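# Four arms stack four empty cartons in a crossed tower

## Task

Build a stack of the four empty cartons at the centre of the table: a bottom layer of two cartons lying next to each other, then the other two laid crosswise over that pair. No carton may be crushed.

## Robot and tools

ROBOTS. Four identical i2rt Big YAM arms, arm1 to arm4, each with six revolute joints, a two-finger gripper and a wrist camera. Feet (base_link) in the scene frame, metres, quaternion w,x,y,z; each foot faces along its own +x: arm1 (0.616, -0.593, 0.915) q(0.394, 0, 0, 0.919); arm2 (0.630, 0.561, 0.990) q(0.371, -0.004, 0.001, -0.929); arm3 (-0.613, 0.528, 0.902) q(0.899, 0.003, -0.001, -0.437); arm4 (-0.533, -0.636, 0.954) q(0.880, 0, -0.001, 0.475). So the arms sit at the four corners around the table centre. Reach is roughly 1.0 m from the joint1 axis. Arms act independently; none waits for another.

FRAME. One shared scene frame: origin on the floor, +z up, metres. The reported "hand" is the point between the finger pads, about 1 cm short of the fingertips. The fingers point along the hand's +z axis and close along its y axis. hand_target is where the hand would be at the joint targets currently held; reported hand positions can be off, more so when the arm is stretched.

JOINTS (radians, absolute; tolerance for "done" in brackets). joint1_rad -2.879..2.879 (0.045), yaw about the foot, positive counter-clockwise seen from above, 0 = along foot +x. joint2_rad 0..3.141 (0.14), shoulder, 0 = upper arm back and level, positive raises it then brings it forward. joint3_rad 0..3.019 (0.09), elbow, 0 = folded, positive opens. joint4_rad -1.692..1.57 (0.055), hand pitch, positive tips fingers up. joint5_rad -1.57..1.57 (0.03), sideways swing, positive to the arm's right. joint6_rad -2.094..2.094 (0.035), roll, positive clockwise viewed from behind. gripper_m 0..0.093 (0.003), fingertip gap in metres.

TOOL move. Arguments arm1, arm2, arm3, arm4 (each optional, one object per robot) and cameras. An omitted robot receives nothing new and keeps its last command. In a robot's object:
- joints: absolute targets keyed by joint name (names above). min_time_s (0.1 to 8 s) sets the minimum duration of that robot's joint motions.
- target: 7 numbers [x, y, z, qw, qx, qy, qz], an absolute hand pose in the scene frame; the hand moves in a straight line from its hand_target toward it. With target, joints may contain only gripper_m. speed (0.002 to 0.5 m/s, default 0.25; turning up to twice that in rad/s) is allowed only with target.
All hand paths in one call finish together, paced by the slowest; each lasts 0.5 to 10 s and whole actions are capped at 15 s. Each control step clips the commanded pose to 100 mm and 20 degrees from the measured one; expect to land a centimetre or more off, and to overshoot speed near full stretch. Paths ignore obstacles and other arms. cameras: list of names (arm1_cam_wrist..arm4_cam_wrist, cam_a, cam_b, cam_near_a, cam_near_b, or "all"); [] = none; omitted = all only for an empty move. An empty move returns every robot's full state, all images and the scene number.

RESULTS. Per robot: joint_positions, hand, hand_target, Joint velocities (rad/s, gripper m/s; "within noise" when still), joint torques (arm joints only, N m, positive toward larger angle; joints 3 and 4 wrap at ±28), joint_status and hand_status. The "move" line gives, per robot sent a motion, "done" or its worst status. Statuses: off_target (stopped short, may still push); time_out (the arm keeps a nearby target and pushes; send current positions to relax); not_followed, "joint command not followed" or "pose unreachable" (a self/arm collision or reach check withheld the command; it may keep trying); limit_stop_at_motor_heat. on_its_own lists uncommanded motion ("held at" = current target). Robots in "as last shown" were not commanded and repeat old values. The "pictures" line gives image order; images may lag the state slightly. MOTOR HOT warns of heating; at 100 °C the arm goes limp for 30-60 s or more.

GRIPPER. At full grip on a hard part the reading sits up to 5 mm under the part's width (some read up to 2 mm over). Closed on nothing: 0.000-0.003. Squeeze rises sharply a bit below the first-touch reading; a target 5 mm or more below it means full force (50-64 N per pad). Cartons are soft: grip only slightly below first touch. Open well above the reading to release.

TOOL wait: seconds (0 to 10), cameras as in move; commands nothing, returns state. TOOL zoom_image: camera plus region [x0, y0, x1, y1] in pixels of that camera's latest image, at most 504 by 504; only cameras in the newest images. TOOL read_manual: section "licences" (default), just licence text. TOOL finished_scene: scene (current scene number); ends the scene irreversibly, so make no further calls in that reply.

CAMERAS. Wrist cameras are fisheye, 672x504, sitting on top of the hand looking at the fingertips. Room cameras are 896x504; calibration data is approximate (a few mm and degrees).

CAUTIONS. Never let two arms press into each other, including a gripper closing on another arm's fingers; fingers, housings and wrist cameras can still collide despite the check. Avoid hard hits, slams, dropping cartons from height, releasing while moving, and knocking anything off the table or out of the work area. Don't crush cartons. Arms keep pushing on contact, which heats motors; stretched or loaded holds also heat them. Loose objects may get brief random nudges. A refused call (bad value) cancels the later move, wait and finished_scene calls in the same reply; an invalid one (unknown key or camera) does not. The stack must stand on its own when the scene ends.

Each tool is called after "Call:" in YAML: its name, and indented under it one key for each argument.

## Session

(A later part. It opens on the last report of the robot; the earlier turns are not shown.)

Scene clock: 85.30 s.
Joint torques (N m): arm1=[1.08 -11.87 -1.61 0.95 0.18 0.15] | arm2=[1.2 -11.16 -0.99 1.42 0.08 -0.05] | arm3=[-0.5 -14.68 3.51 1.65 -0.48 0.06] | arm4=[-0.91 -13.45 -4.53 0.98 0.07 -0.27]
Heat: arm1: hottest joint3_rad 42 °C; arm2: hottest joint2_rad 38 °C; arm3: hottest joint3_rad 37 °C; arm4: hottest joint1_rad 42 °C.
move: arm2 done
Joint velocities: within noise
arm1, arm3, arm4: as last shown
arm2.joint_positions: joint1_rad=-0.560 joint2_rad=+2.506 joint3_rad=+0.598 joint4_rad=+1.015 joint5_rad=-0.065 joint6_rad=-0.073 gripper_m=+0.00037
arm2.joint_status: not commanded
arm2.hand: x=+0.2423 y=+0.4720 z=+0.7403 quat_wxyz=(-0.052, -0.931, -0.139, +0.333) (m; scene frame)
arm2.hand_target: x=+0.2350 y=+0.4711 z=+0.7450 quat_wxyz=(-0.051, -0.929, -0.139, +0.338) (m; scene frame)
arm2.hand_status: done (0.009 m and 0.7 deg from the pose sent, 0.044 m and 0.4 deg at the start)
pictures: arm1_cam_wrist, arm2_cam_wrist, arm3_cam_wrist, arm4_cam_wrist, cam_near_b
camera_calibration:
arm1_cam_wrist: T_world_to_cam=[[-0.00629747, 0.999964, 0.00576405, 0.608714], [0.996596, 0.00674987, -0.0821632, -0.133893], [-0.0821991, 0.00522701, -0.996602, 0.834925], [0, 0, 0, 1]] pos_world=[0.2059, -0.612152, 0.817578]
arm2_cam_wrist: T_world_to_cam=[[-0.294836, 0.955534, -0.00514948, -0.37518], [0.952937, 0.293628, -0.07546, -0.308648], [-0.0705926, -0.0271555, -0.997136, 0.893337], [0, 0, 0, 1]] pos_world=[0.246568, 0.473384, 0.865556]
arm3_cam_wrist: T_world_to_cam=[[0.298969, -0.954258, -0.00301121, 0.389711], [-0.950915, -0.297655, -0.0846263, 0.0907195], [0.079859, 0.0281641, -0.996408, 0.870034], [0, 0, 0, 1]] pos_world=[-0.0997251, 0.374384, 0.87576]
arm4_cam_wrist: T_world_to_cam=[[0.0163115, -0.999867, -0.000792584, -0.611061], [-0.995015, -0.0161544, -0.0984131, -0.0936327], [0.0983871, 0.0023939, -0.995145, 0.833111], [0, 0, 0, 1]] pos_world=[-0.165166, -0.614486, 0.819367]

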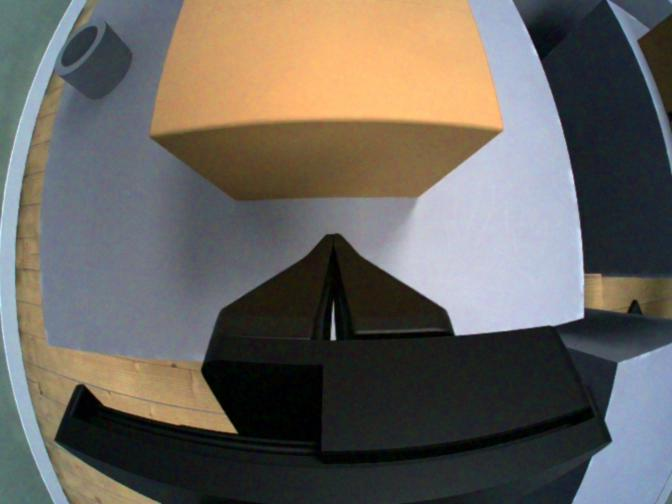

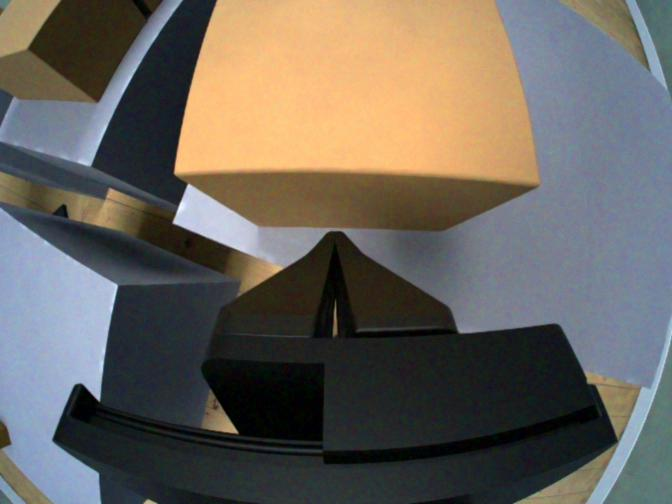

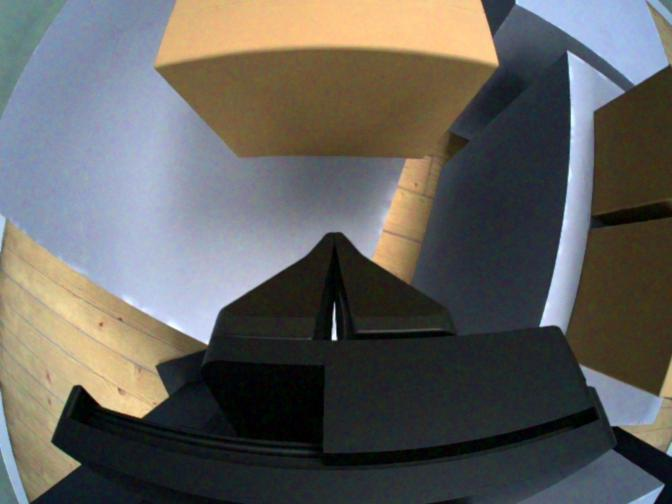

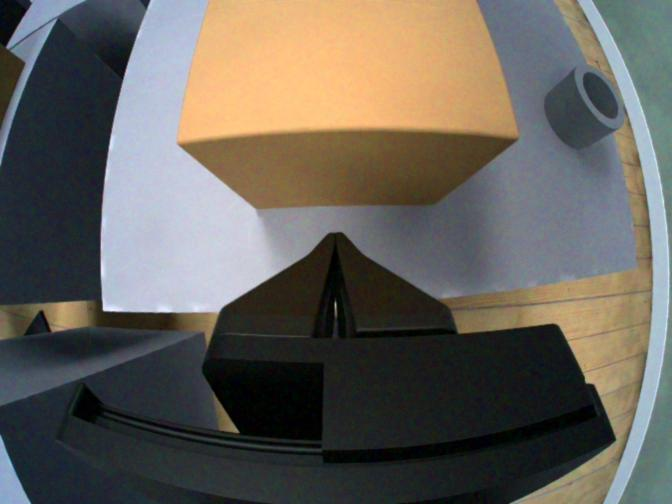

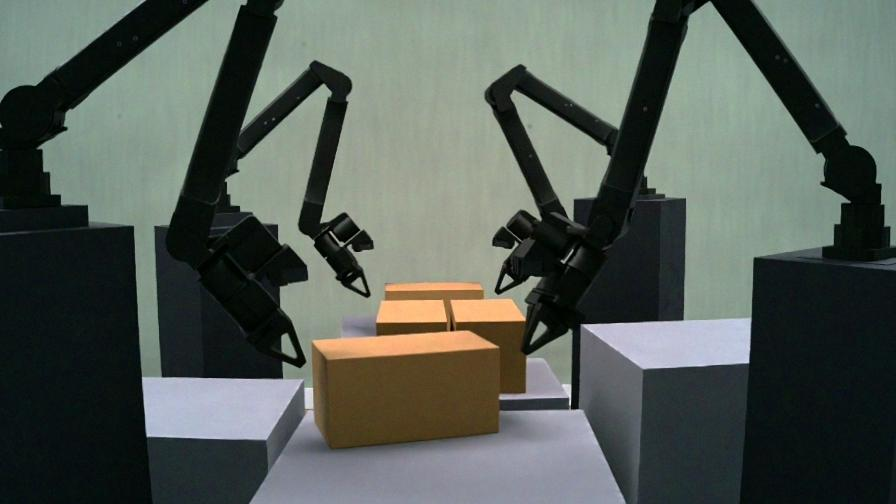

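Call:
move:
  arm1: {"target":[0.071,-0.624,0.705,0,-0.9397,0,0.342],"speed":0.08}
  arm2: {"target":[0.137,0.449,0.755,-0.0506,-0.9294,-0.1389,0.3383],"speed":0.08}
  arm3: {"target":[0.045,0.42,0.75,0.3383,-0.1389,0.9294,0.0506],"speed":0.08}
  arm4: {"target":[-0.033,-0.624,0.705,0.342,0,0.9397,0],"speed":0.08}
  cameras: ["cam_near_b","arm2_cam_wrist","arm1_cam_wrist"]

Call:
zoom_image:
  camera: "cam_near_b"
  region: [240, 240, 640, 480]

Scene clock: 89.30 s.
Joint torques (N m): arm1=[0.44 -14.97 7.23 2.13 0.01 0.11] | arm2=[1.44 -14.74 7.39 2.7 0.12 0.02] | arm3=[5.36 -17.49 11.37 2.19 -1.04 0.18] | arm4=[-1.49 -18.08 6.97 2 0.13 -0.26]
Heat: arm1: hottest joint3_rad 42 °C; arm2: hottest joint2_rad 38 °C; arm3: hottest joint2_rad 37 °C; arm4: hottest joint1_rad 42 °C.
move: arm1 off_target; arm2 off_target; arm3 off_target; arm4 off_target
Joint velocities: within noise
arm1.joint_positions: joint1_rad=+0.877 joint2_rad=+2.352 joint3_rad=+0.783 joint4_rad=+0.526 joint5_rad=+0.049 joint6_rad=+0.054 gripper_m=+0.00035
arm1.joint_status: not commanded
arm1.hand: x=+0.1538 y=-0.6149 z=+0.6706 quat_wxyz=(-0.007, +0.965, +0.000, -0.262) (m; scene frame)
arm1.hand_target: x=+0.0774 y=-0.6240 z=+0.7122 quat_wxyz=(+0.000, +0.940, +0.000, -0.342) (m; scene frame)
arm1.hand_status: off_target (0.090 m and 9.6 deg from the pose sent, 0.129 m and 0.4 deg at the start)
arm2.joint_positions: joint1_rad=-0.560 joint2_rad=+2.444 joint3_rad=+0.724 joint4_rad=+0.675 joint5_rad=-0.063 joint6_rad=-0.073 gripper_m=+0.00037
arm2.joint_status: not commanded
arm2.hand: x=+0.2145 y=+0.4668 z=+0.7235 quat_wxyz=(-0.047, -0.954, -0.139, +0.261) (m; scene frame)
arm2.hand_target: x=+0.1421 y=+0.4499 z=+0.7611 quat_wxyz=(-0.051, -0.929, -0.139, +0.338) (m; scene frame)
arm2.hand_status: off_target (0.086 m and 9.3 deg from the pose sent, 0.109 m and 0.7 deg at the start)
arm3.joint_positions: joint1_rad=+0.595 joint2_rad=+2.278 joint3_rad=+1.147 joint4_rad=+0.048 joint5_rad=-0.322 joint6_rad=-0.444 gripper_m=+0.00059
arm3.joint_status: not commanded
arm3.hand: x=-0.0302 y=+0.3992 z=+0.7202 quat_wxyz=(-0.280, +0.102, -0.953, -0.059) (m; scene frame)
arm3.hand_target: x=+0.0365 y=+0.4235 z=+0.7564 quat_wxyz=(-0.339, +0.139, -0.929, -0.053) (m; scene frame)
arm3.hand_status: off_target (0.084 m and 8.4 deg from the pose sent, 0.146 m and 0.5 deg at the start)
arm4.joint_positions: joint1_rad=-0.939 joint2_rad=+2.468 joint3_rad=+0.721 joint4_rad=+0.714 joint5_rad=+0.023 joint6_rad=+0.031 gripper_m=+0.00019
arm4.joint_status: not commanded
arm4.hand: x=-0.1123 y=-0.6186 z=+0.6785 quat_wxyz=(-0.266, +0.007, -0.964, -0.001) (m; scene frame)
arm4.hand_target: x=-0.0380 y=-0.6247 z=+0.7118 quat_wxyz=(-0.342, +0.000, -0.940, +0.001) (m; scene frame)
arm4.hand_status: off_target (0.084 m and 9.1 deg from the pose sent, 0.125 m and 1.1 deg at the start)
pictures: arm1_cam_wrist, arm2_cam_wrist, cam_near_b
camera_calibration:
arm1_cam_wrist: T_world_to_cam=[[-0.00818647, 0.999843, 0.0156944, 0.605124], [0.99644, 0.00683954, 0.084033, -0.201993], [0.0839125, 0.0163265, -0.996339, 0.789689], [0, 0, 0, 1]] pos_world=[0.139963, -0.616541, 0.794275]
arm2_cam_wrist: T_world_to_cam=[[-0.291803, 0.956309, -0.0180198, -0.370155], [0.953437, 0.292325, 0.0741915, -0.389655], [0.0762176, 0.00446852, -0.997081, 0.828076], [0, 0, 0, 1]] pos_world=[0.200385, 0.464188, 0.847898]

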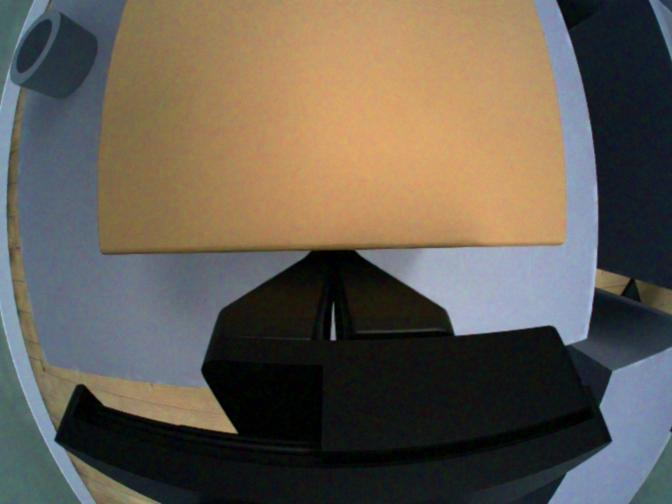

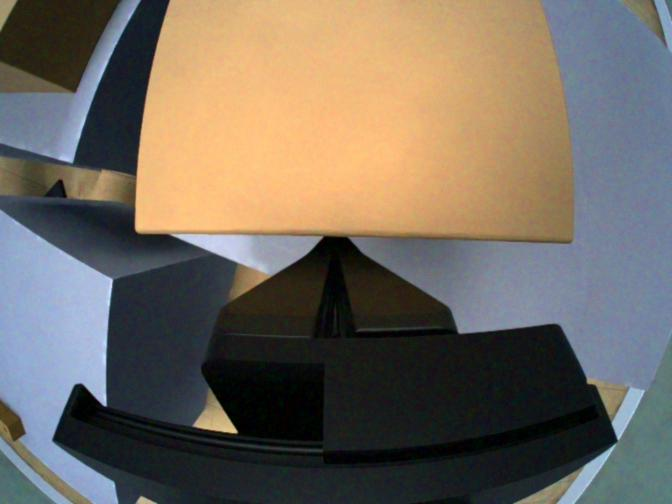

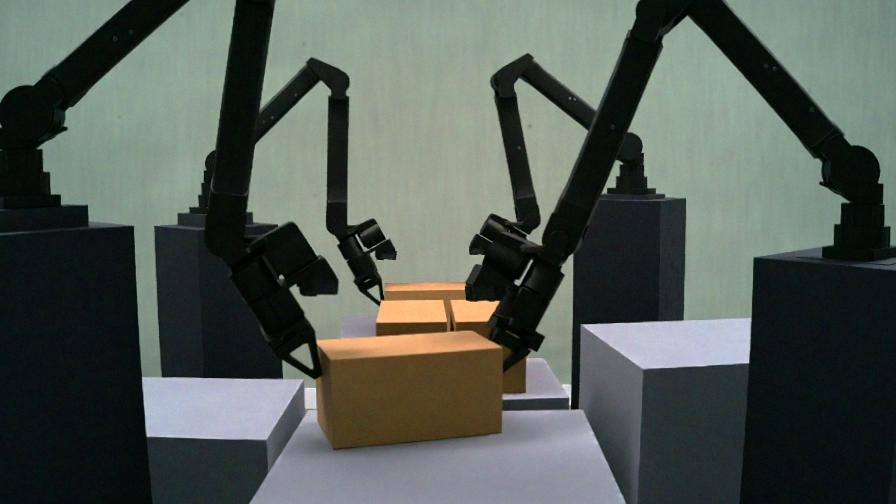

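Scaled by 1.260 from the camera's 896x504 image, which has a finer 1280x720 frame.

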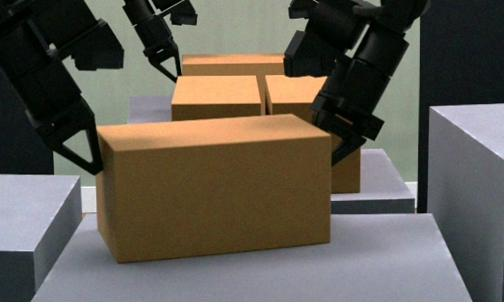

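Call:
move:
  arm1: {"target":[0.071,-0.60,0.91,0,-0.9397,0,0.342],"speed":0.1}
  arm2: {"target":[0.137,0.449,0.94,-0.0506,-0.9294,-0.1389,0.3383],"speed":0.1}
  arm3: {"target":[0.043,0.42,0.945,0.3383,-0.1389,0.9294,0.0506],"speed":0.1}
  arm4: {"target":[-0.033,-0.60,0.91,0.342,0,0.9397,0],"speed":0.1}
  cameras: ["cam_near_b","cam_near_a"]

Call:
zoom_image:
  camera: "cam_near_b"
  region: [240, 160, 640, 440]

Scene clock: 93.37 s.
Joint torques (N m): arm1=[-1.79 -13.8 10.17 2.91 -0.03 0.08] | arm2=[0.79 -13.1 9.81 3.66 0.06 -0.01] | arm3=[3.66 -20.13 12.68 2.15 -1.08 0.11] | arm4=[1.03 -15.97 10.32 3.11 0.29 -0.08]
Heat: arm1: hottest joint3_rad 42 °C; arm2: hottest joint2_rad 38 °C; arm3: hottest joint3_rad 38 °C; arm4: hottest joint1_rad 42 °C.
move: arm1 off_target; arm2 off_target; arm3 off_target; arm4 off_target
Joint velocities: within noise
arm1.joint_positions: joint1_rad=+0.849 joint2_rad=+1.782 joint3_rad=+0.647 joint4_rad=+0.058 joint5_rad=+0.018 joint6_rad=+0.017 gripper_m=+0.00035
arm1.joint_status: not commanded
arm1.hand: x=+0.1695 y=-0.6066 z=+0.8368 quat_wxyz=(-0.002, +0.970, +0.008, -0.244) (m; scene frame)
arm1.hand_target: x=+0.0981 y=-0.6005 z=+0.9020 quat_wxyz=(-0.001, +0.940, +0.000, -0.342) (m; scene frame)
arm1.hand_status: off_target (0.123 m and 11.7 deg from the pose sent, 0.254 m and 9.6 deg at the start; pose on its path clipped on 86 of 93 steps)
arm2.joint_positions: joint1_rad=-0.560 joint2_rad=+1.860 joint3_rad=+0.624 joint4_rad=+0.190 joint5_rad=-0.063 joint6_rad=-0.073 gripper_m=+0.00037
arm2.joint_status: not commanded
arm2.hand: x=+0.1952 y=+0.4628 z=+0.8928 quat_wxyz=(-0.047, -0.954, -0.139, +0.261) (m; scene frame)
arm2.hand_target: x=+0.1416 y=+0.4499 z=+0.9427 quat_wxyz=(-0.051, -0.929, -0.139, +0.338) (m; scene frame)
arm2.hand_status: off_target (0.076 m and 9.3 deg from the pose sent, 0.231 m and 9.3 deg at the start)
arm3.joint_positions: joint1_rad=+0.603 joint2_rad=+1.942 joint3_rad=+1.093 joint4_rad=-0.288 joint5_rad=-0.328 joint6_rad=-0.448 gripper_m=+0.00059
arm3.joint_status: not commanded
arm3.hand: x=-0.0477 y=+0.4101 z=+0.8582 quat_wxyz=(-0.257, +0.105, -0.958, -0.073) (m; scene frame)
arm3.hand_target: x=+0.0147 y=+0.4210 z=+0.9318 quat_wxyz=(-0.339, +0.139, -0.929, -0.052) (m; scene frame)
arm3.hand_status: off_target (0.126 m and 10.9 deg from the pose sent, 0.237 m and 8.4 deg at the start; pose on its path clipped on 82 of 93 steps)
arm4.joint_positions: joint1_rad=-0.909 joint2_rad=+1.819 joint3_rad=+0.602 joint4_rad=+0.164 joint5_rad=+0.057 joint6_rad=+0.065 gripper_m=+0.00019
arm4.joint_status: not commanded
arm4.hand: x=-0.0972 y=-0.6110 z=+0.8616 quat_wxyz=(-0.258, +0.001, -0.966, +0.008) (m; scene frame)
arm4.hand_target: x=-0.0386 y=-0.6002 z=+0.9134 quat_wxyz=(-0.342, +0.000, -0.940, -0.001) (m; scene frame)
arm4.hand_status: off_target (0.081 m and 10.1 deg from the pose sent, 0.246 m and 9.2 deg at the start)
pictures: cam_near_a, cam_near_b

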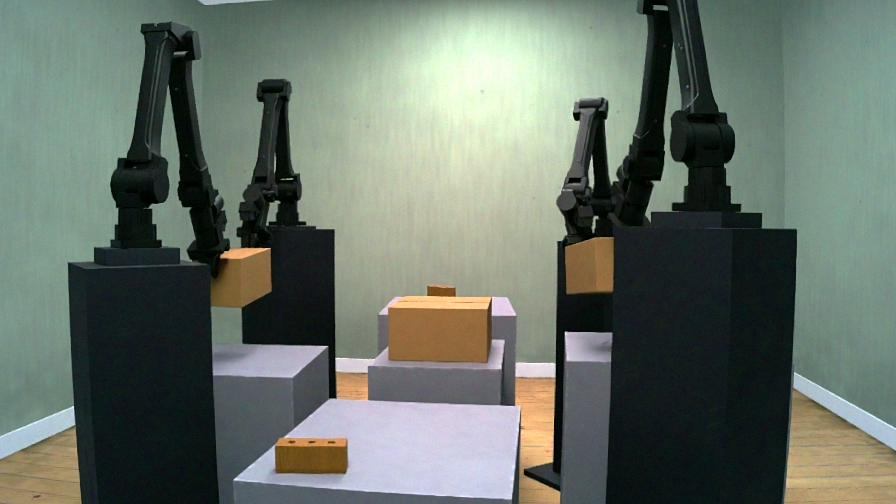

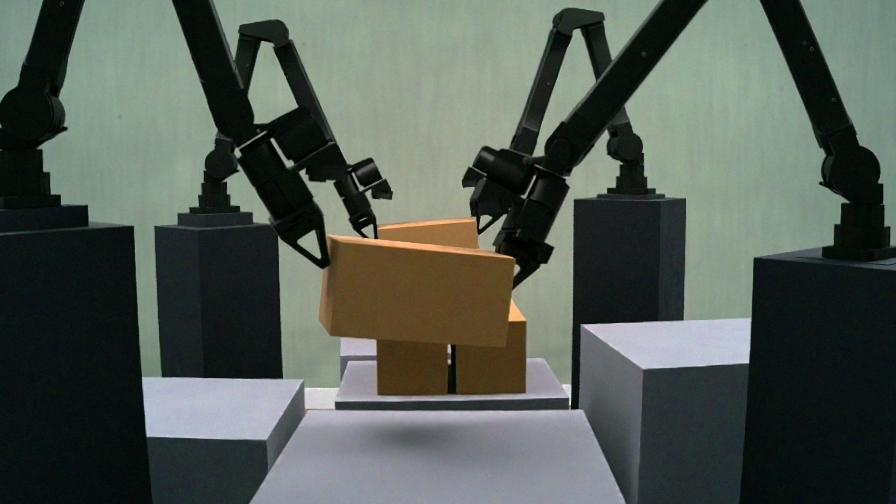

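Scaled by 1.260 from the camera's 896x504 image, which has a finer 1280x720 frame.

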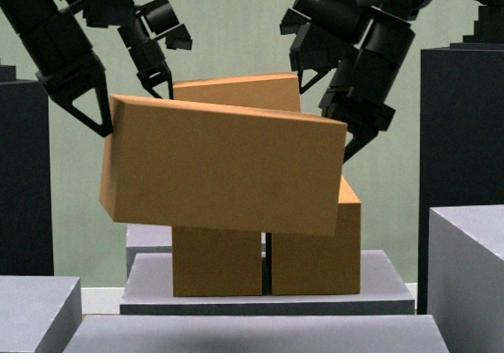

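Call:
move:
  arm1: {"target":[0.085,-0.45,0.955,0,-0.9397,0,0.342],"speed":0.1}
  arm2: {"target":[0.097,0.269,0.965,-0.0239,-0.9374,-0.0656,0.3412],"speed":0.1}
  arm3: {"target":[-0.020,0.252,0.985,0.3412,-0.0656,0.9374,0.0239],"speed":0.1}
  arm4: {"target":[-0.038,-0.45,0.94,0.342,0,0.9397,0],"speed":0.1}
  cameras: ["cam_near_b","cam_near_a"]

Call:
zoom_image:
  camera: "cam_near_b"
  region: [240, 160, 640, 440]

Call:
zoom_image:
  camera: "cam_near_a"
  region: [200, 160, 640, 440]

Scene clock: 98.00 s.
Joint torques (N m): arm1=[-0.56 -12.57 12.6 2.18 -0.54 0.02] | arm2=[-0.79 -11.16 15.12 2.36 1.05 0.04] | arm3=[1.79 -19.19 14.24 2 -1.56 0.01] | arm4=[-0.09 -13.86 14.83 2.04 0.76 -0.1]
Heat: arm1: hottest joint3_rad 44 °C; arm2: hottest joint2_rad 38 °C; arm3: hottest joint3_rad 39 °C; arm4: hottest joint1_rad 42 °C.
move: arm1 off_target; arm2 off_target; arm3 off_target; arm4 off_target
Joint velocities: within noise
arm1.joint_positions: joint1_rad=+0.485 joint2_rad=+1.673 joint3_rad=+0.710 joint4_rad=-0.126 joint5_rad=-0.194 joint6_rad=-0.250 gripper_m=+0.00035
arm1.joint_status: not commanded
arm1.hand: x=+0.1698 y=-0.4774 z=+0.8847 quat_wxyz=(+0.023, +0.967, -0.013, -0.254) (m; scene frame)
arm1.hand_target: x=+0.1048 y=-0.4558 z=+0.9526 quat_wxyz=(-0.001, +0.940, +0.000, -0.342) (m; scene frame)
arm1.hand_status: off_target (0.113 m and 11.0 deg from the pose sent, 0.214 m and 11.8 deg at the start; pose on its path clipped on 76 of 80 steps)
arm2.joint_positions: joint1_rad=-0.157 joint2_rad=+1.909 joint3_rad=+0.927 joint4_rad=-0.064 joint5_rad=+0.255 joint6_rad=+0.341 gripper_m=+0.00037
arm2.joint_status: not commanded
arm2.hand: x=+0.1548 y=+0.2891 z=+0.9319 quat_wxyz=(-0.007, -0.953, -0.092, +0.289) (m; scene frame)
arm2.hand_target: x=+0.1025 y=+0.2727 z=+0.9693 quat_wxyz=(-0.024, -0.937, -0.065, +0.341) (m; scene frame)
arm2.hand_status: off_target (0.070 m and 7.2 deg from the pose sent, 0.229 m and 12.9 deg at the start)
arm3.joint_positions: joint1_rad=+0.340 joint2_rad=+1.870 joint3_rad=+1.134 joint4_rad=-0.447 joint5_rad=-0.388 joint6_rad=-0.554 gripper_m=+0.00059
arm3.joint_status: not commanded
arm3.hand: x=-0.0963 y=+0.2779 z=+0.9008 quat_wxyz=(-0.262, +0.032, -0.962, -0.062) (m; scene frame)
arm3.hand_target: x=-0.0402 y=+0.2608 z=+0.9778 quat_wxyz=(-0.341, +0.066, -0.937, -0.024) (m; scene frame)
arm3.hand_status: off_target (0.117 m and 11.1 deg from the pose sent, 0.205 m and 12.2 deg at the start; pose on its path clipped on 53 of 80 steps)
arm4.joint_positions: joint1_rad=-0.533 joint2_rad=+1.753 joint3_rad=+0.683 joint4_rad=-0.010 joint5_rad=+0.274 joint6_rad=+0.352 gripper_m=+0.00019
arm4.joint_status: not commanded
arm4.hand: x=-0.1038 y=-0.4782 z=+0.8968 quat_wxyz=(-0.274, +0.018, -0.961, +0.026) (m; scene frame)
arm4.hand_target: x=-0.0451 y=-0.4528 z=+0.9457 quat_wxyz=(-0.342, +0.000, -0.940, +0.000) (m; scene frame)
arm4.hand_status: off_target (0.084 m and 8.9 deg from the pose sent, 0.188 m and 10.1 deg at the start)
pictures: cam_near_a, cam_near_b

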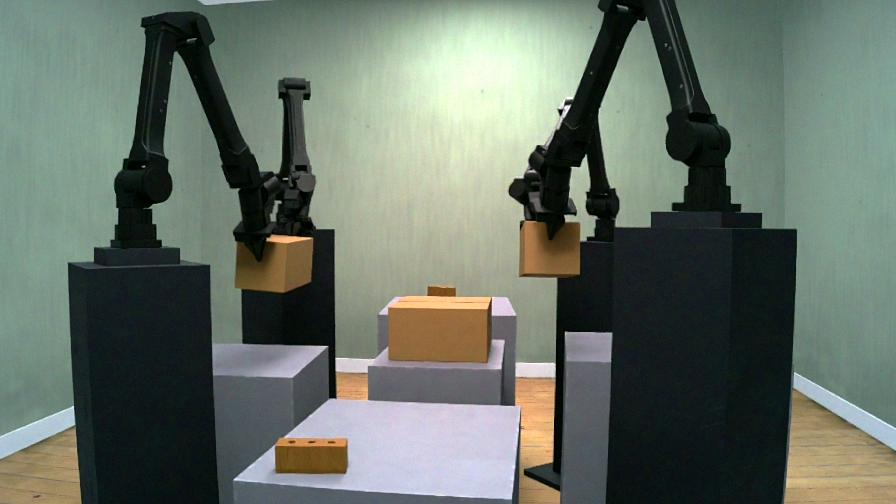

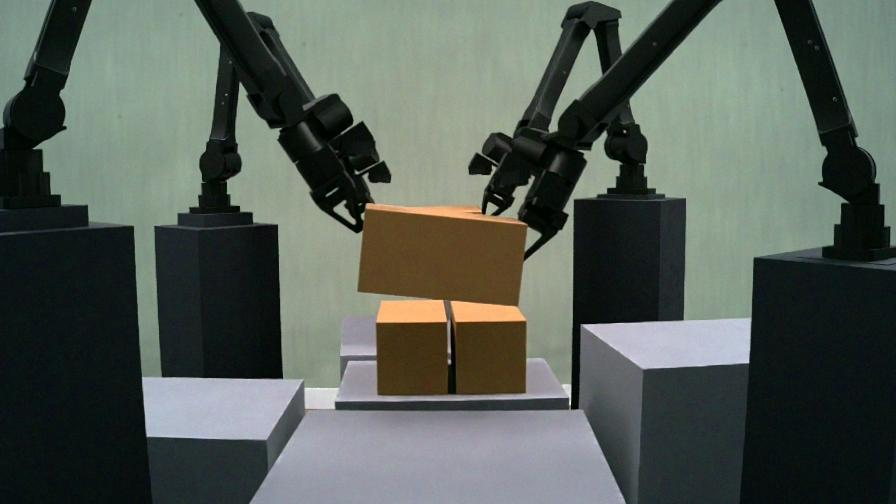

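Scaled by 1.260 from the camera's 896x504 image, which has a finer 1280x720 frame.

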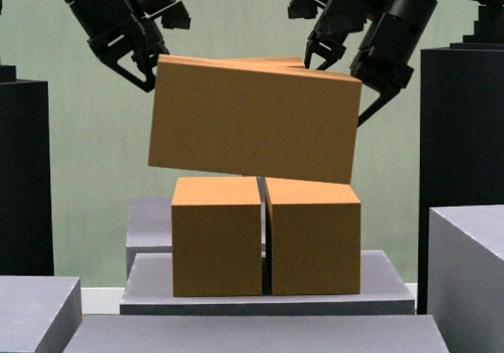

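Scaled by 1.145 from the camera's 896x504 image, which has a finer 1280x720 frame.

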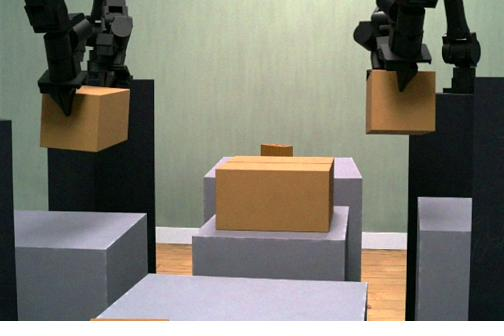

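Call:
move:
  arm2: {"target":[0.066,0.043,0.965,0,-0.9397,0,0.342],"speed":0.1}
  arm3: {"target":[-0.055,0.043,1.0,0.342,0,0.9397,0],"speed":0.1}
  cameras: ["cam_near_b","cam_near_a","cam_b"]

Call:
zoom_image:
  camera: "cam_near_b"
  region: [240, 160, 640, 440]

Call:
zoom_image:
  camera: "cam_near_a"
  region: [200, 160, 640, 440]

Scene clock: 103.47 s.
Joint torques (N m): arm1=[-0.44 -12.57 12.63 2.21 -0.55 0.03] | arm2=[-4.25 -17.44 17.8 2.37 1.86 0.05] | arm3=[4.78 -19.19 14.32 1.73 -2.21 0.02] | arm4=[-0.03 -13.86 14.83 2.04 0.8 -0.09]
Heat: arm1: hottest joint3_rad 46 °C; arm2: hottest joint2_rad 38 °C; arm3: hottest joint3_rad 42 °C; arm4: hottest joint1_rad 42 °C.
move: arm2 off_target; arm3 off_target
Joint velocities: within noise
arm1, arm4: as last shown
arm2.joint_positions: joint1_rad=+0.154 joint2_rad=+2.280 joint3_rad=+1.603 joint4_rad=-0.541 joint5_rad=+0.468 joint6_rad=+0.717 gripper_m=+0.00037
arm2.joint_status: not commanded
arm2.hand: x=+0.1407 y=+0.0577 z=+0.9138 quat_wxyz=(+0.032, -0.956, -0.053, +0.287) (m; scene frame)
arm2.hand_target: x=+0.0731 y=+0.0518 z=+0.9698 quat_wxyz=(+0.001, -0.939, +0.000, +0.343) (m; scene frame)
arm2.hand_status: off_target (0.092 m and 9.7 deg from the pose sent, 0.264 m and 12.3 deg at the start)
arm3.joint_positions: joint1_rad=+0.025 joint2_rad=+2.046 joint3_rad=+1.597 joint4_rad=-0.710 joint5_rad=-0.449 joint6_rad=-0.687 gripper_m=+0.00059
arm3.joint_status: not commanded
arm3.hand: x=-0.1145 y=+0.0426 z=+0.9600 quat_wxyz=(-0.296, -0.047, -0.954, -0.016) (m; scene frame)
arm3.hand_target: x=-0.0603 y=+0.0488 z=+1.0021 quat_wxyz=(-0.343, +0.000, -0.939, -0.001) (m; scene frame)
arm3.hand_status: off_target (0.072 m and 7.9 deg from the pose sent, 0.258 m and 12.4 deg at the start; pose on its path clipped on 12 of 95 steps)
pictures: cam_b, cam_near_a, cam_near_b

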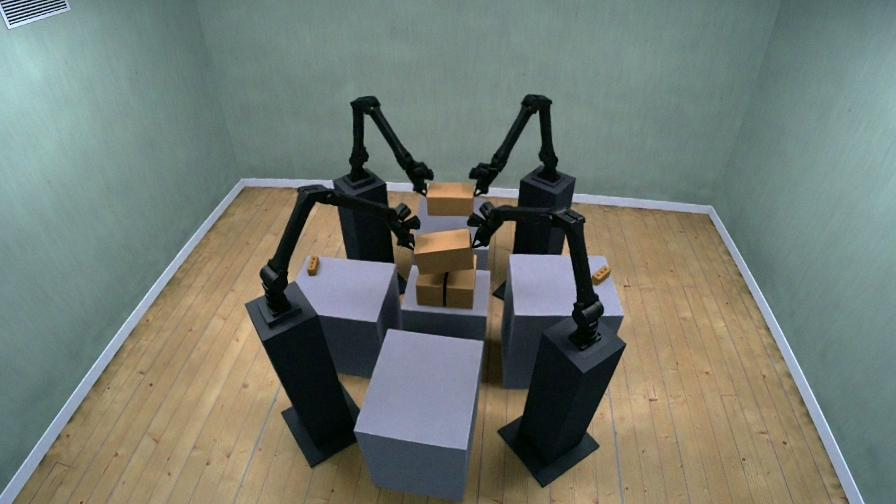

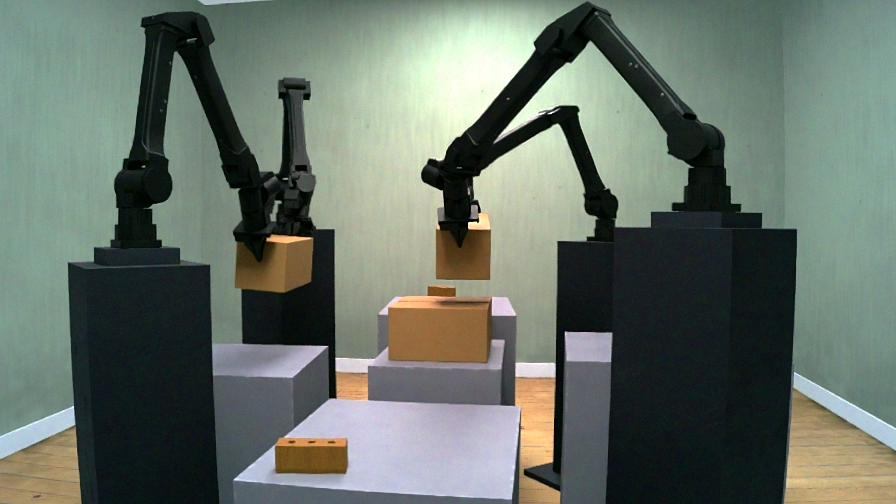

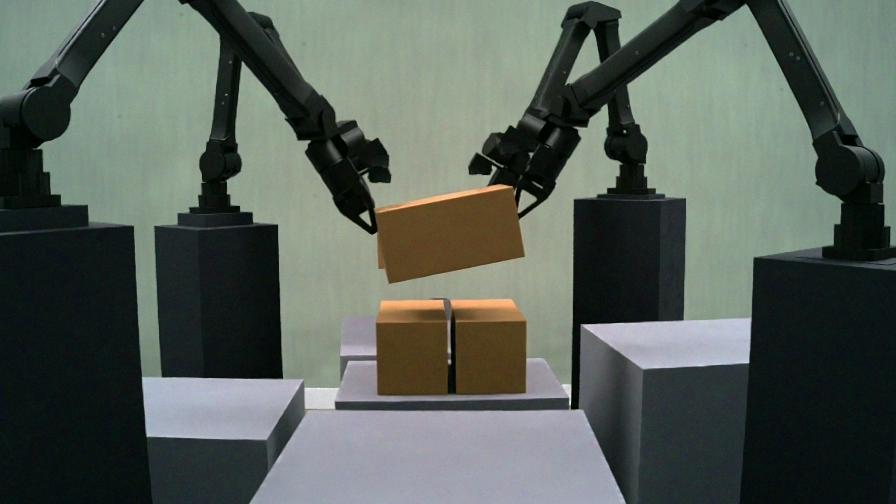

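Scaled by 1.260 from the camera's 896x504 image, which has a finer 1280x720 frame.

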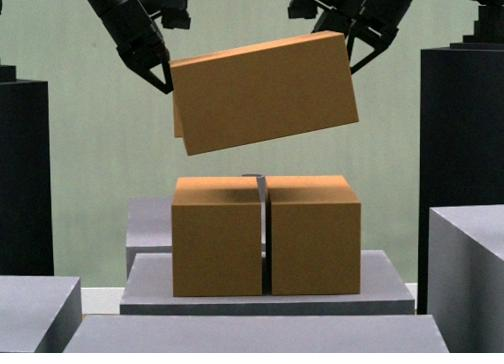

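Scaled by 1.145 from the camera's 896x504 image, which has a finer 1280x720 frame.

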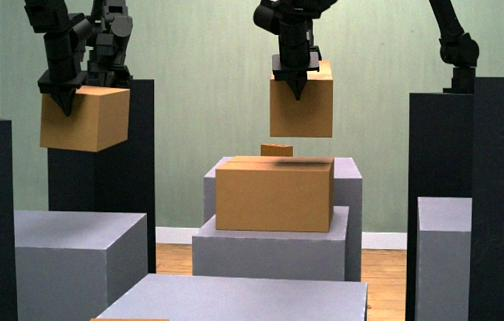

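Call:
move:
  arm2: {"target":[0.070,0.045,0.895,0,-0.9397,0,0.342],"speed":0.07}
  arm3: {"target":[-0.060,0.053,0.885,0.342,0,0.9397,0],"speed":0.07}
  cameras: ["cam_near_b","cam_near_a"]

Call:
zoom_image:
  camera: "cam_near_b"
  region: [240, 160, 640, 440]

Call:
zoom_image:
  camera: "cam_near_a"
  region: [200, 160, 640, 440]

Scene clock: 106.67 s.
Joint torques (N m): arm1=[-0.5 -12.57 12.64 2.19 -0.55 0.03] | arm2=[-5.19 -17.85 15.27 3.43 1.42 0.06] | arm3=[5.3 -21.01 9.4 2.67 -1.82 0.09] | arm4=[-0.21 -13.98 14.84 2.06 0.78 -0.09]
Heat: arm1: hottest joint3_rad 47 °C; arm2: hottest joint2_rad 38 °C; arm3: hottest joint3_rad 43 °C; arm4: hottest joint1_rad 42 °C.
move: arm2 off_target; arm3 off_target
Joint velocities: within noise
arm1, arm4: as last shown
arm2.joint_positions: joint1_rad=+0.158 joint2_rad=+2.375 joint3_rad=+1.609 joint4_rad=-0.447 joint5_rad=+0.480 joint6_rad=+0.720 gripper_m=+0.00037
arm2.joint_status: not commanded
arm2.hand: x=+0.1409 y=+0.0566 z=+0.8602 quat_wxyz=(+0.033, -0.954, -0.052, +0.293) (m; scene frame)
arm2.hand_target: x=+0.0756 y=+0.0523 z=+0.9000 quat_wxyz=(+0.001, -0.939, +0.000, +0.343) (m; scene frame)
arm2.hand_status: off_target (0.080 m and 9.2 deg from the pose sent, 0.074 m and 9.7 deg at the start)
arm3.joint_positions: joint1_rad=+0.022 joint2_rad=+2.193 joint3_rad=+1.536 joint4_rad=-0.486 joint5_rad=-0.456 joint6_rad=-0.689 gripper_m=+0.00059
arm3.joint_status: not commanded
arm3.hand: x=-0.1126 y=+0.0390 z=+0.8571 quat_wxyz=(-0.304, -0.045, -0.952, -0.012) (m; scene frame)
arm3.hand_target: x=-0.0631 y=+0.0562 z=+0.8862 quat_wxyz=(-0.342, +0.000, -0.940, -0.001) (m; scene frame)
arm3.hand_status: off_target (0.061 m and 7.1 deg from the pose sent, 0.093 m and 7.9 deg at the start)
pictures: cam_near_a, cam_near_b

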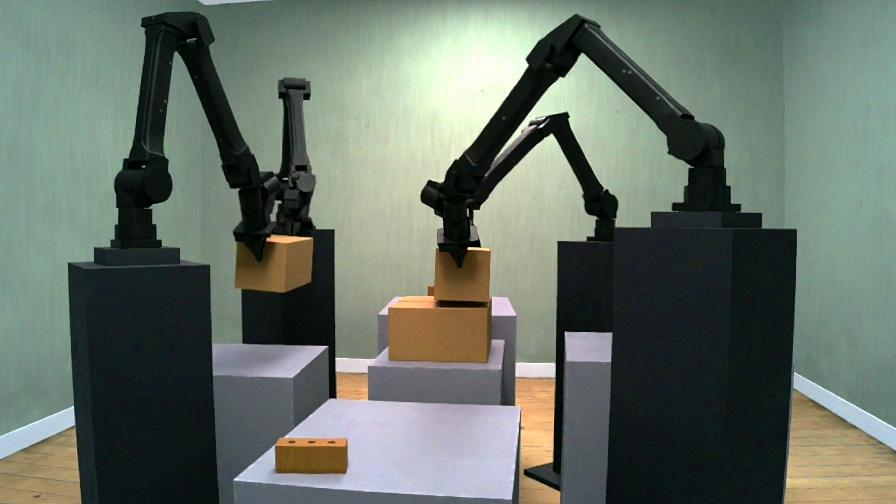

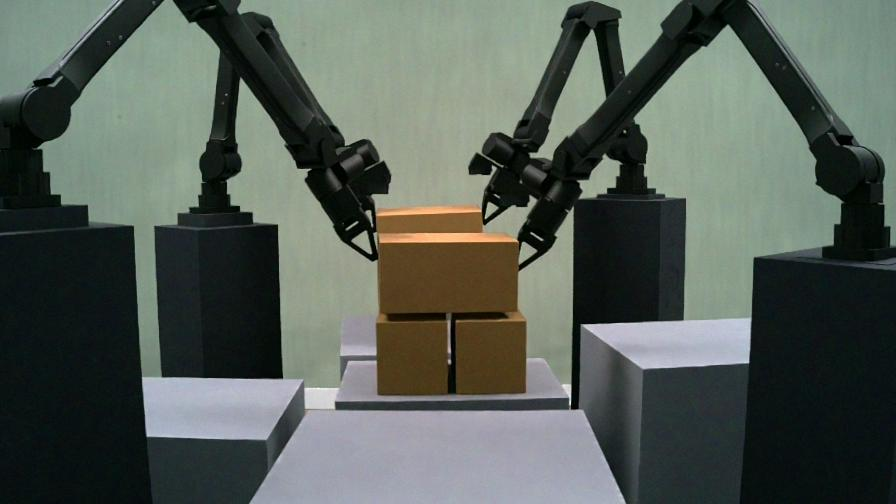

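Scaled by 1.260 from the camera's 896x504 image, which has a finer 1280x720 frame.

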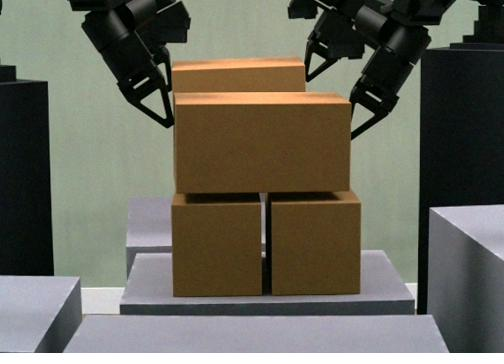

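Scaled by 1.145 from the camera's 896x504 image, which has a finer 1280x720 frame.

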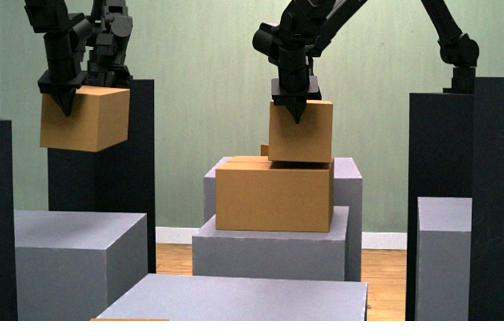

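Call:
move:
  arm1: {"target":[0.075,-0.27,0.985,0,-0.9397,0,0.342],"speed":0.08}
  arm2: {"target":[0.080,0.050,0.872,0,-0.9397,0,0.342],"speed":0.04}
  arm3: {"target":[-0.065,0.06,0.858,0.342,0,0.9397,0],"speed":0.04}
  arm4: {"target":[-0.060,-0.27,0.975,0.342,0,0.9397,0],"speed":0.08}

Call:
move:
  arm2: {"target":[0.20,0.055,0.875,0,-0.9397,0,0.342],"speed":0.06}
  arm3: {"target":[-0.185,0.06,0.865,0.342,0,0.9397,0],"speed":0.06}
  cameras: ["cam_near_b","cam_near_a","cam_b"]

Call:
zoom_image:
  camera: "cam_near_b"
  region: [240, 160, 640, 440]

Call:
zoom_image:
  camera: "cam_near_a"
  region: [200, 160, 640, 440]

Scene clock: 111.67 s.
Joint torques (N m): arm1=[1.55 -12.57 14.91 2.47 -1.15 0.02] | arm2=[-3.72 -17.55 13.08 3.38 1.34 0.12] | arm3=[5.42 -20.13 8.96 2.65 -1.59 0.11] | arm4=[-2.43 -14.04 16.51 1.87 1.57 -0.07]
Heat: arm1: hottest joint3_rad 48 °C; arm2: hottest joint2_rad 39 °C; arm3: hottest joint3_rad 43 °C; arm4: hottest joint3_rad 43 °C.
move: arm1 off_target; arm2 off_target; arm3 off_target; arm4 off_target
Joint velocities: within noise
arm1.joint_positions: joint1_rad=+0.141 joint2_rad=+1.779 joint3_rad=+1.013 joint4_rad=-0.401 joint5_rad=-0.370 joint6_rad=-0.520 gripper_m=+0.00034
arm1.joint_status: not commanded
arm1.hand: x=+0.1574 y=-0.3103 z=+0.9198 quat_wxyz=(+0.039, +0.963, -0.035, -0.264) (m; scene frame)
arm1.hand_target: x=+0.0949 y=-0.2816 z=+0.9848 quat_wxyz=(+0.000, +0.940, +0.001, -0.342) (m; scene frame)
arm1.hand_status: off_target (0.113 m and 11.1 deg from the pose sent, 0.249 m and 11.0 deg at the start; pose on its path clipped on 46 of 92 steps)
arm2.joint_positions: joint1_rad=+0.158 joint2_rad=+2.401 joint3_rad=+1.609 joint4_rad=-0.397 joint5_rad=+0.484 joint6_rad=+0.724 gripper_m=+0.00037
arm2.joint_status: not commanded
arm2.hand: x=+0.1383 y=+0.0544 z=+0.8470 quat_wxyz=(+0.025, -0.952, -0.047, +0.301) (m; scene frame)
arm2.hand_target: x=+0.0837 y=+0.0548 z=+0.8752 quat_wxyz=(+0.001, -0.940, +0.000, +0.342) (m; scene frame)
arm2.hand_status: off_target (0.064 m and 7.8 deg from the pose sent, 0.062 m and 9.2 deg at the start)
arm3.joint_positions: joint1_rad=+0.022 joint2_rad=+2.207 joint3_rad=+1.499 joint4_rad=-0.419 joint5_rad=-0.460 joint6_rad=-0.689 gripper_m=+0.00059
arm3.joint_status: not commanded
arm3.hand: x=-0.1154 y=+0.0437 z=+0.8398 quat_wxyz=(-0.310, -0.043, -0.950, -0.008) (m; scene frame)
arm3.hand_target: x=-0.0679 y=+0.0629 z=+0.8593 quat_wxyz=(-0.342, +0.000, -0.940, -0.001) (m; scene frame)
arm3.hand_status: off_target (0.056 m and 6.3 deg from the pose sent, 0.052 m and 7.1 deg at the start)
arm4.joint_positions: joint1_rad=-0.158 joint2_rad=+1.820 joint3_rad=+0.997 joint4_rad=-0.329 joint5_rad=+0.445 joint6_rad=+0.655 gripper_m=+0.00019
arm4.joint_status: not commanded
arm4.hand: x=-0.1170 y=-0.2916 z=+0.9444 quat_wxyz=(-0.296, +0.039, -0.954, +0.021) (m; scene frame)
arm4.hand_target: x=-0.0651 y=-0.2750 z=+0.9788 quat_wxyz=(-0.342, +0.000, -0.940, +0.000) (m; scene frame)
arm4.hand_status: off_target (0.068 m and 7.5 deg from the pose sent, 0.227 m and 8.9 deg at the start)
pictures: none

Scene clock: 114.30 s.
Joint torques (N m): arm1=[1.61 -12.63 14.93 2.48 -1.17 0.01] | arm2=[1.44 -18.73 5.9 1.89 0.64 0.07] | arm3=[-0.56 -19.6 6.28 1.26 -0.61 0.03] | arm4=[-2.55 -13.92 16.44 1.77 1.58 -0.1]
Heat: arm1: hottest joint3_rad 49 °C; arm2: hottest joint2_rad 39 °C; arm3: hottest joint3_rad 43 °C; arm4: hottest joint3_rad 43 °C.
move: arm2 off_target; arm3 off_target
Joint velocities: within noise
arm1.joint_positions: joint1_rad=+0.141 joint2_rad=+1.779 joint3_rad=+1.013 joint4_rad=-0.401 joint5_rad=-0.371 joint6_rad=-0.520 gripper_m=+0.00034
arm1.joint_status: not commanded
arm1.hand: x=+0.1574 y=-0.3104 z=+0.9198 quat_wxyz=(+0.040, +0.963, -0.035, -0.265) (m; scene frame)
arm1.hand_target: x=+0.0948 y=-0.2817 z=+0.9848 quat_wxyz=(+0.000, +0.940, +0.001, -0.342) (m; scene frame)
arm1.hand_status: not commanded
arm2.joint_positions: joint1_rad=+0.243 joint2_rad=+2.313 joint3_rad=+1.424 joint4_rad=-0.311 joint5_rad=+0.565 joint6_rad=+0.878 gripper_m=+0.00037
arm2.joint_status: not commanded
arm2.hand: x=+0.2007 y=+0.0649 z=+0.8555 quat_wxyz=(+0.018, -0.944, -0.007, +0.329) (m; scene frame)
arm2.hand_target: x=+0.2000 y=+0.0551 z=+0.8748 quat_wxyz=(+0.000, -0.940, +0.000, +0.342) (m; scene frame)
arm2.hand_status: off_target (0.022 m and 2.7 deg from the pose sent, 0.068 m and 7.8 deg at the start)
arm3.joint_positions: joint1_rad=-0.058 joint2_rad=+2.085 joint3_rad=+1.284 joint4_rad=-0.364 joint5_rad=-0.552 joint6_rad=-0.841 gripper_m=+0.00059
arm3.joint_status: not commanded
arm3.hand: x=-0.1839 y=+0.0703 z=+0.8497 quat_wxyz=(-0.331, -0.003, -0.943, -0.015) (m; scene frame)
arm3.hand_target: x=-0.1851 y=+0.0602 z=+0.8648 quat_wxyz=(-0.342, +0.000, -0.940, +0.000) (m; scene frame)
arm3.hand_status: off_target (0.018 m and 2.2 deg from the pose sent, 0.076 m and 6.3 deg at the start)
arm4: as last shown
arm4.joint_positions: joint1_rad=-0.158 joint2_rad=+1.820 joint3_rad=+0.997 joint4_rad=-0.330 joint5_rad=+0.445 joint6_rad=+0.655 gripper_m=+0.00019
arm4.hand: x=-0.1170 y=-0.2917 z=+0.9444 quat_wxyz=(-0.296, +0.039, -0.954, +0.021) (m; scene frame)
pictures: cam_b, cam_near_a, cam_near_b

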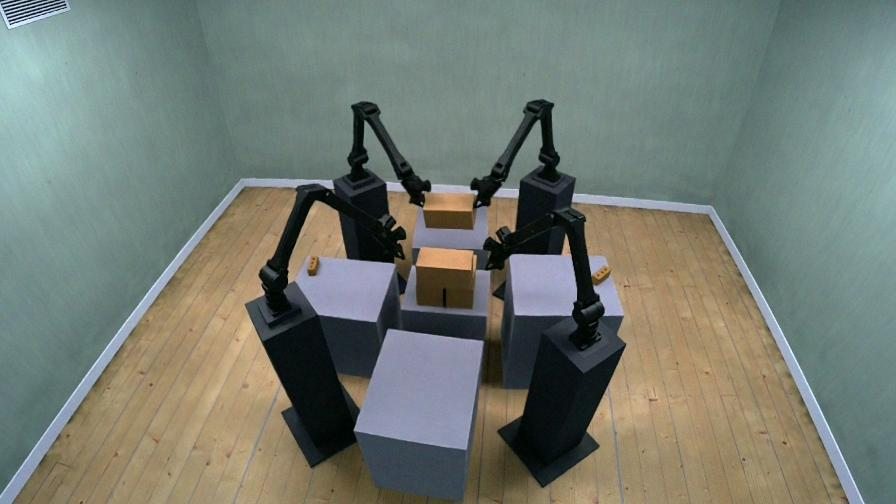

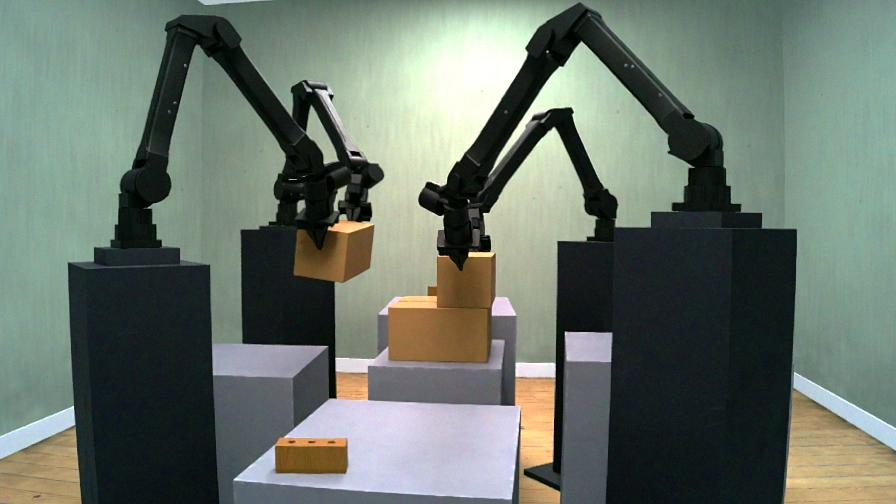

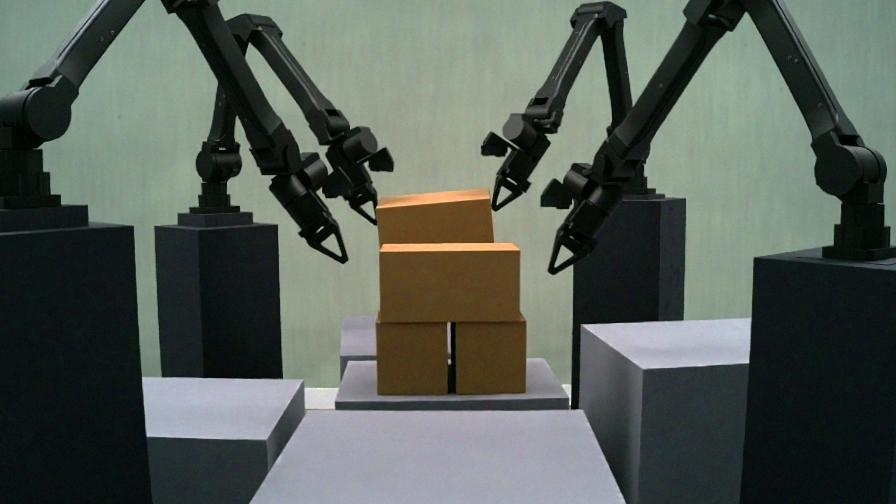

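Scaled by 1.260 from the camera's 896x504 image, which has a finer 1280x720 frame.

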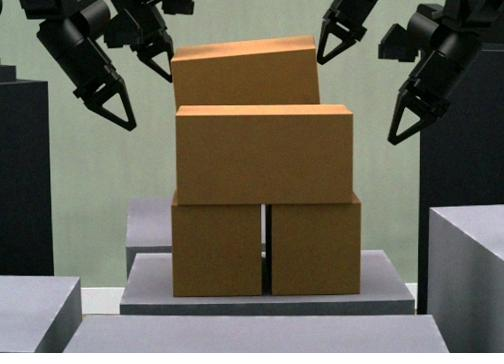

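Scaled by 1.145 from the camera's 896x504 image, which has a finer 1280x720 frame.

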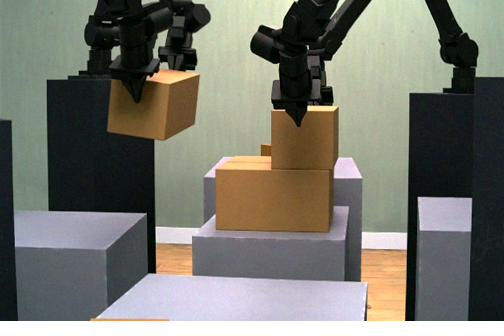

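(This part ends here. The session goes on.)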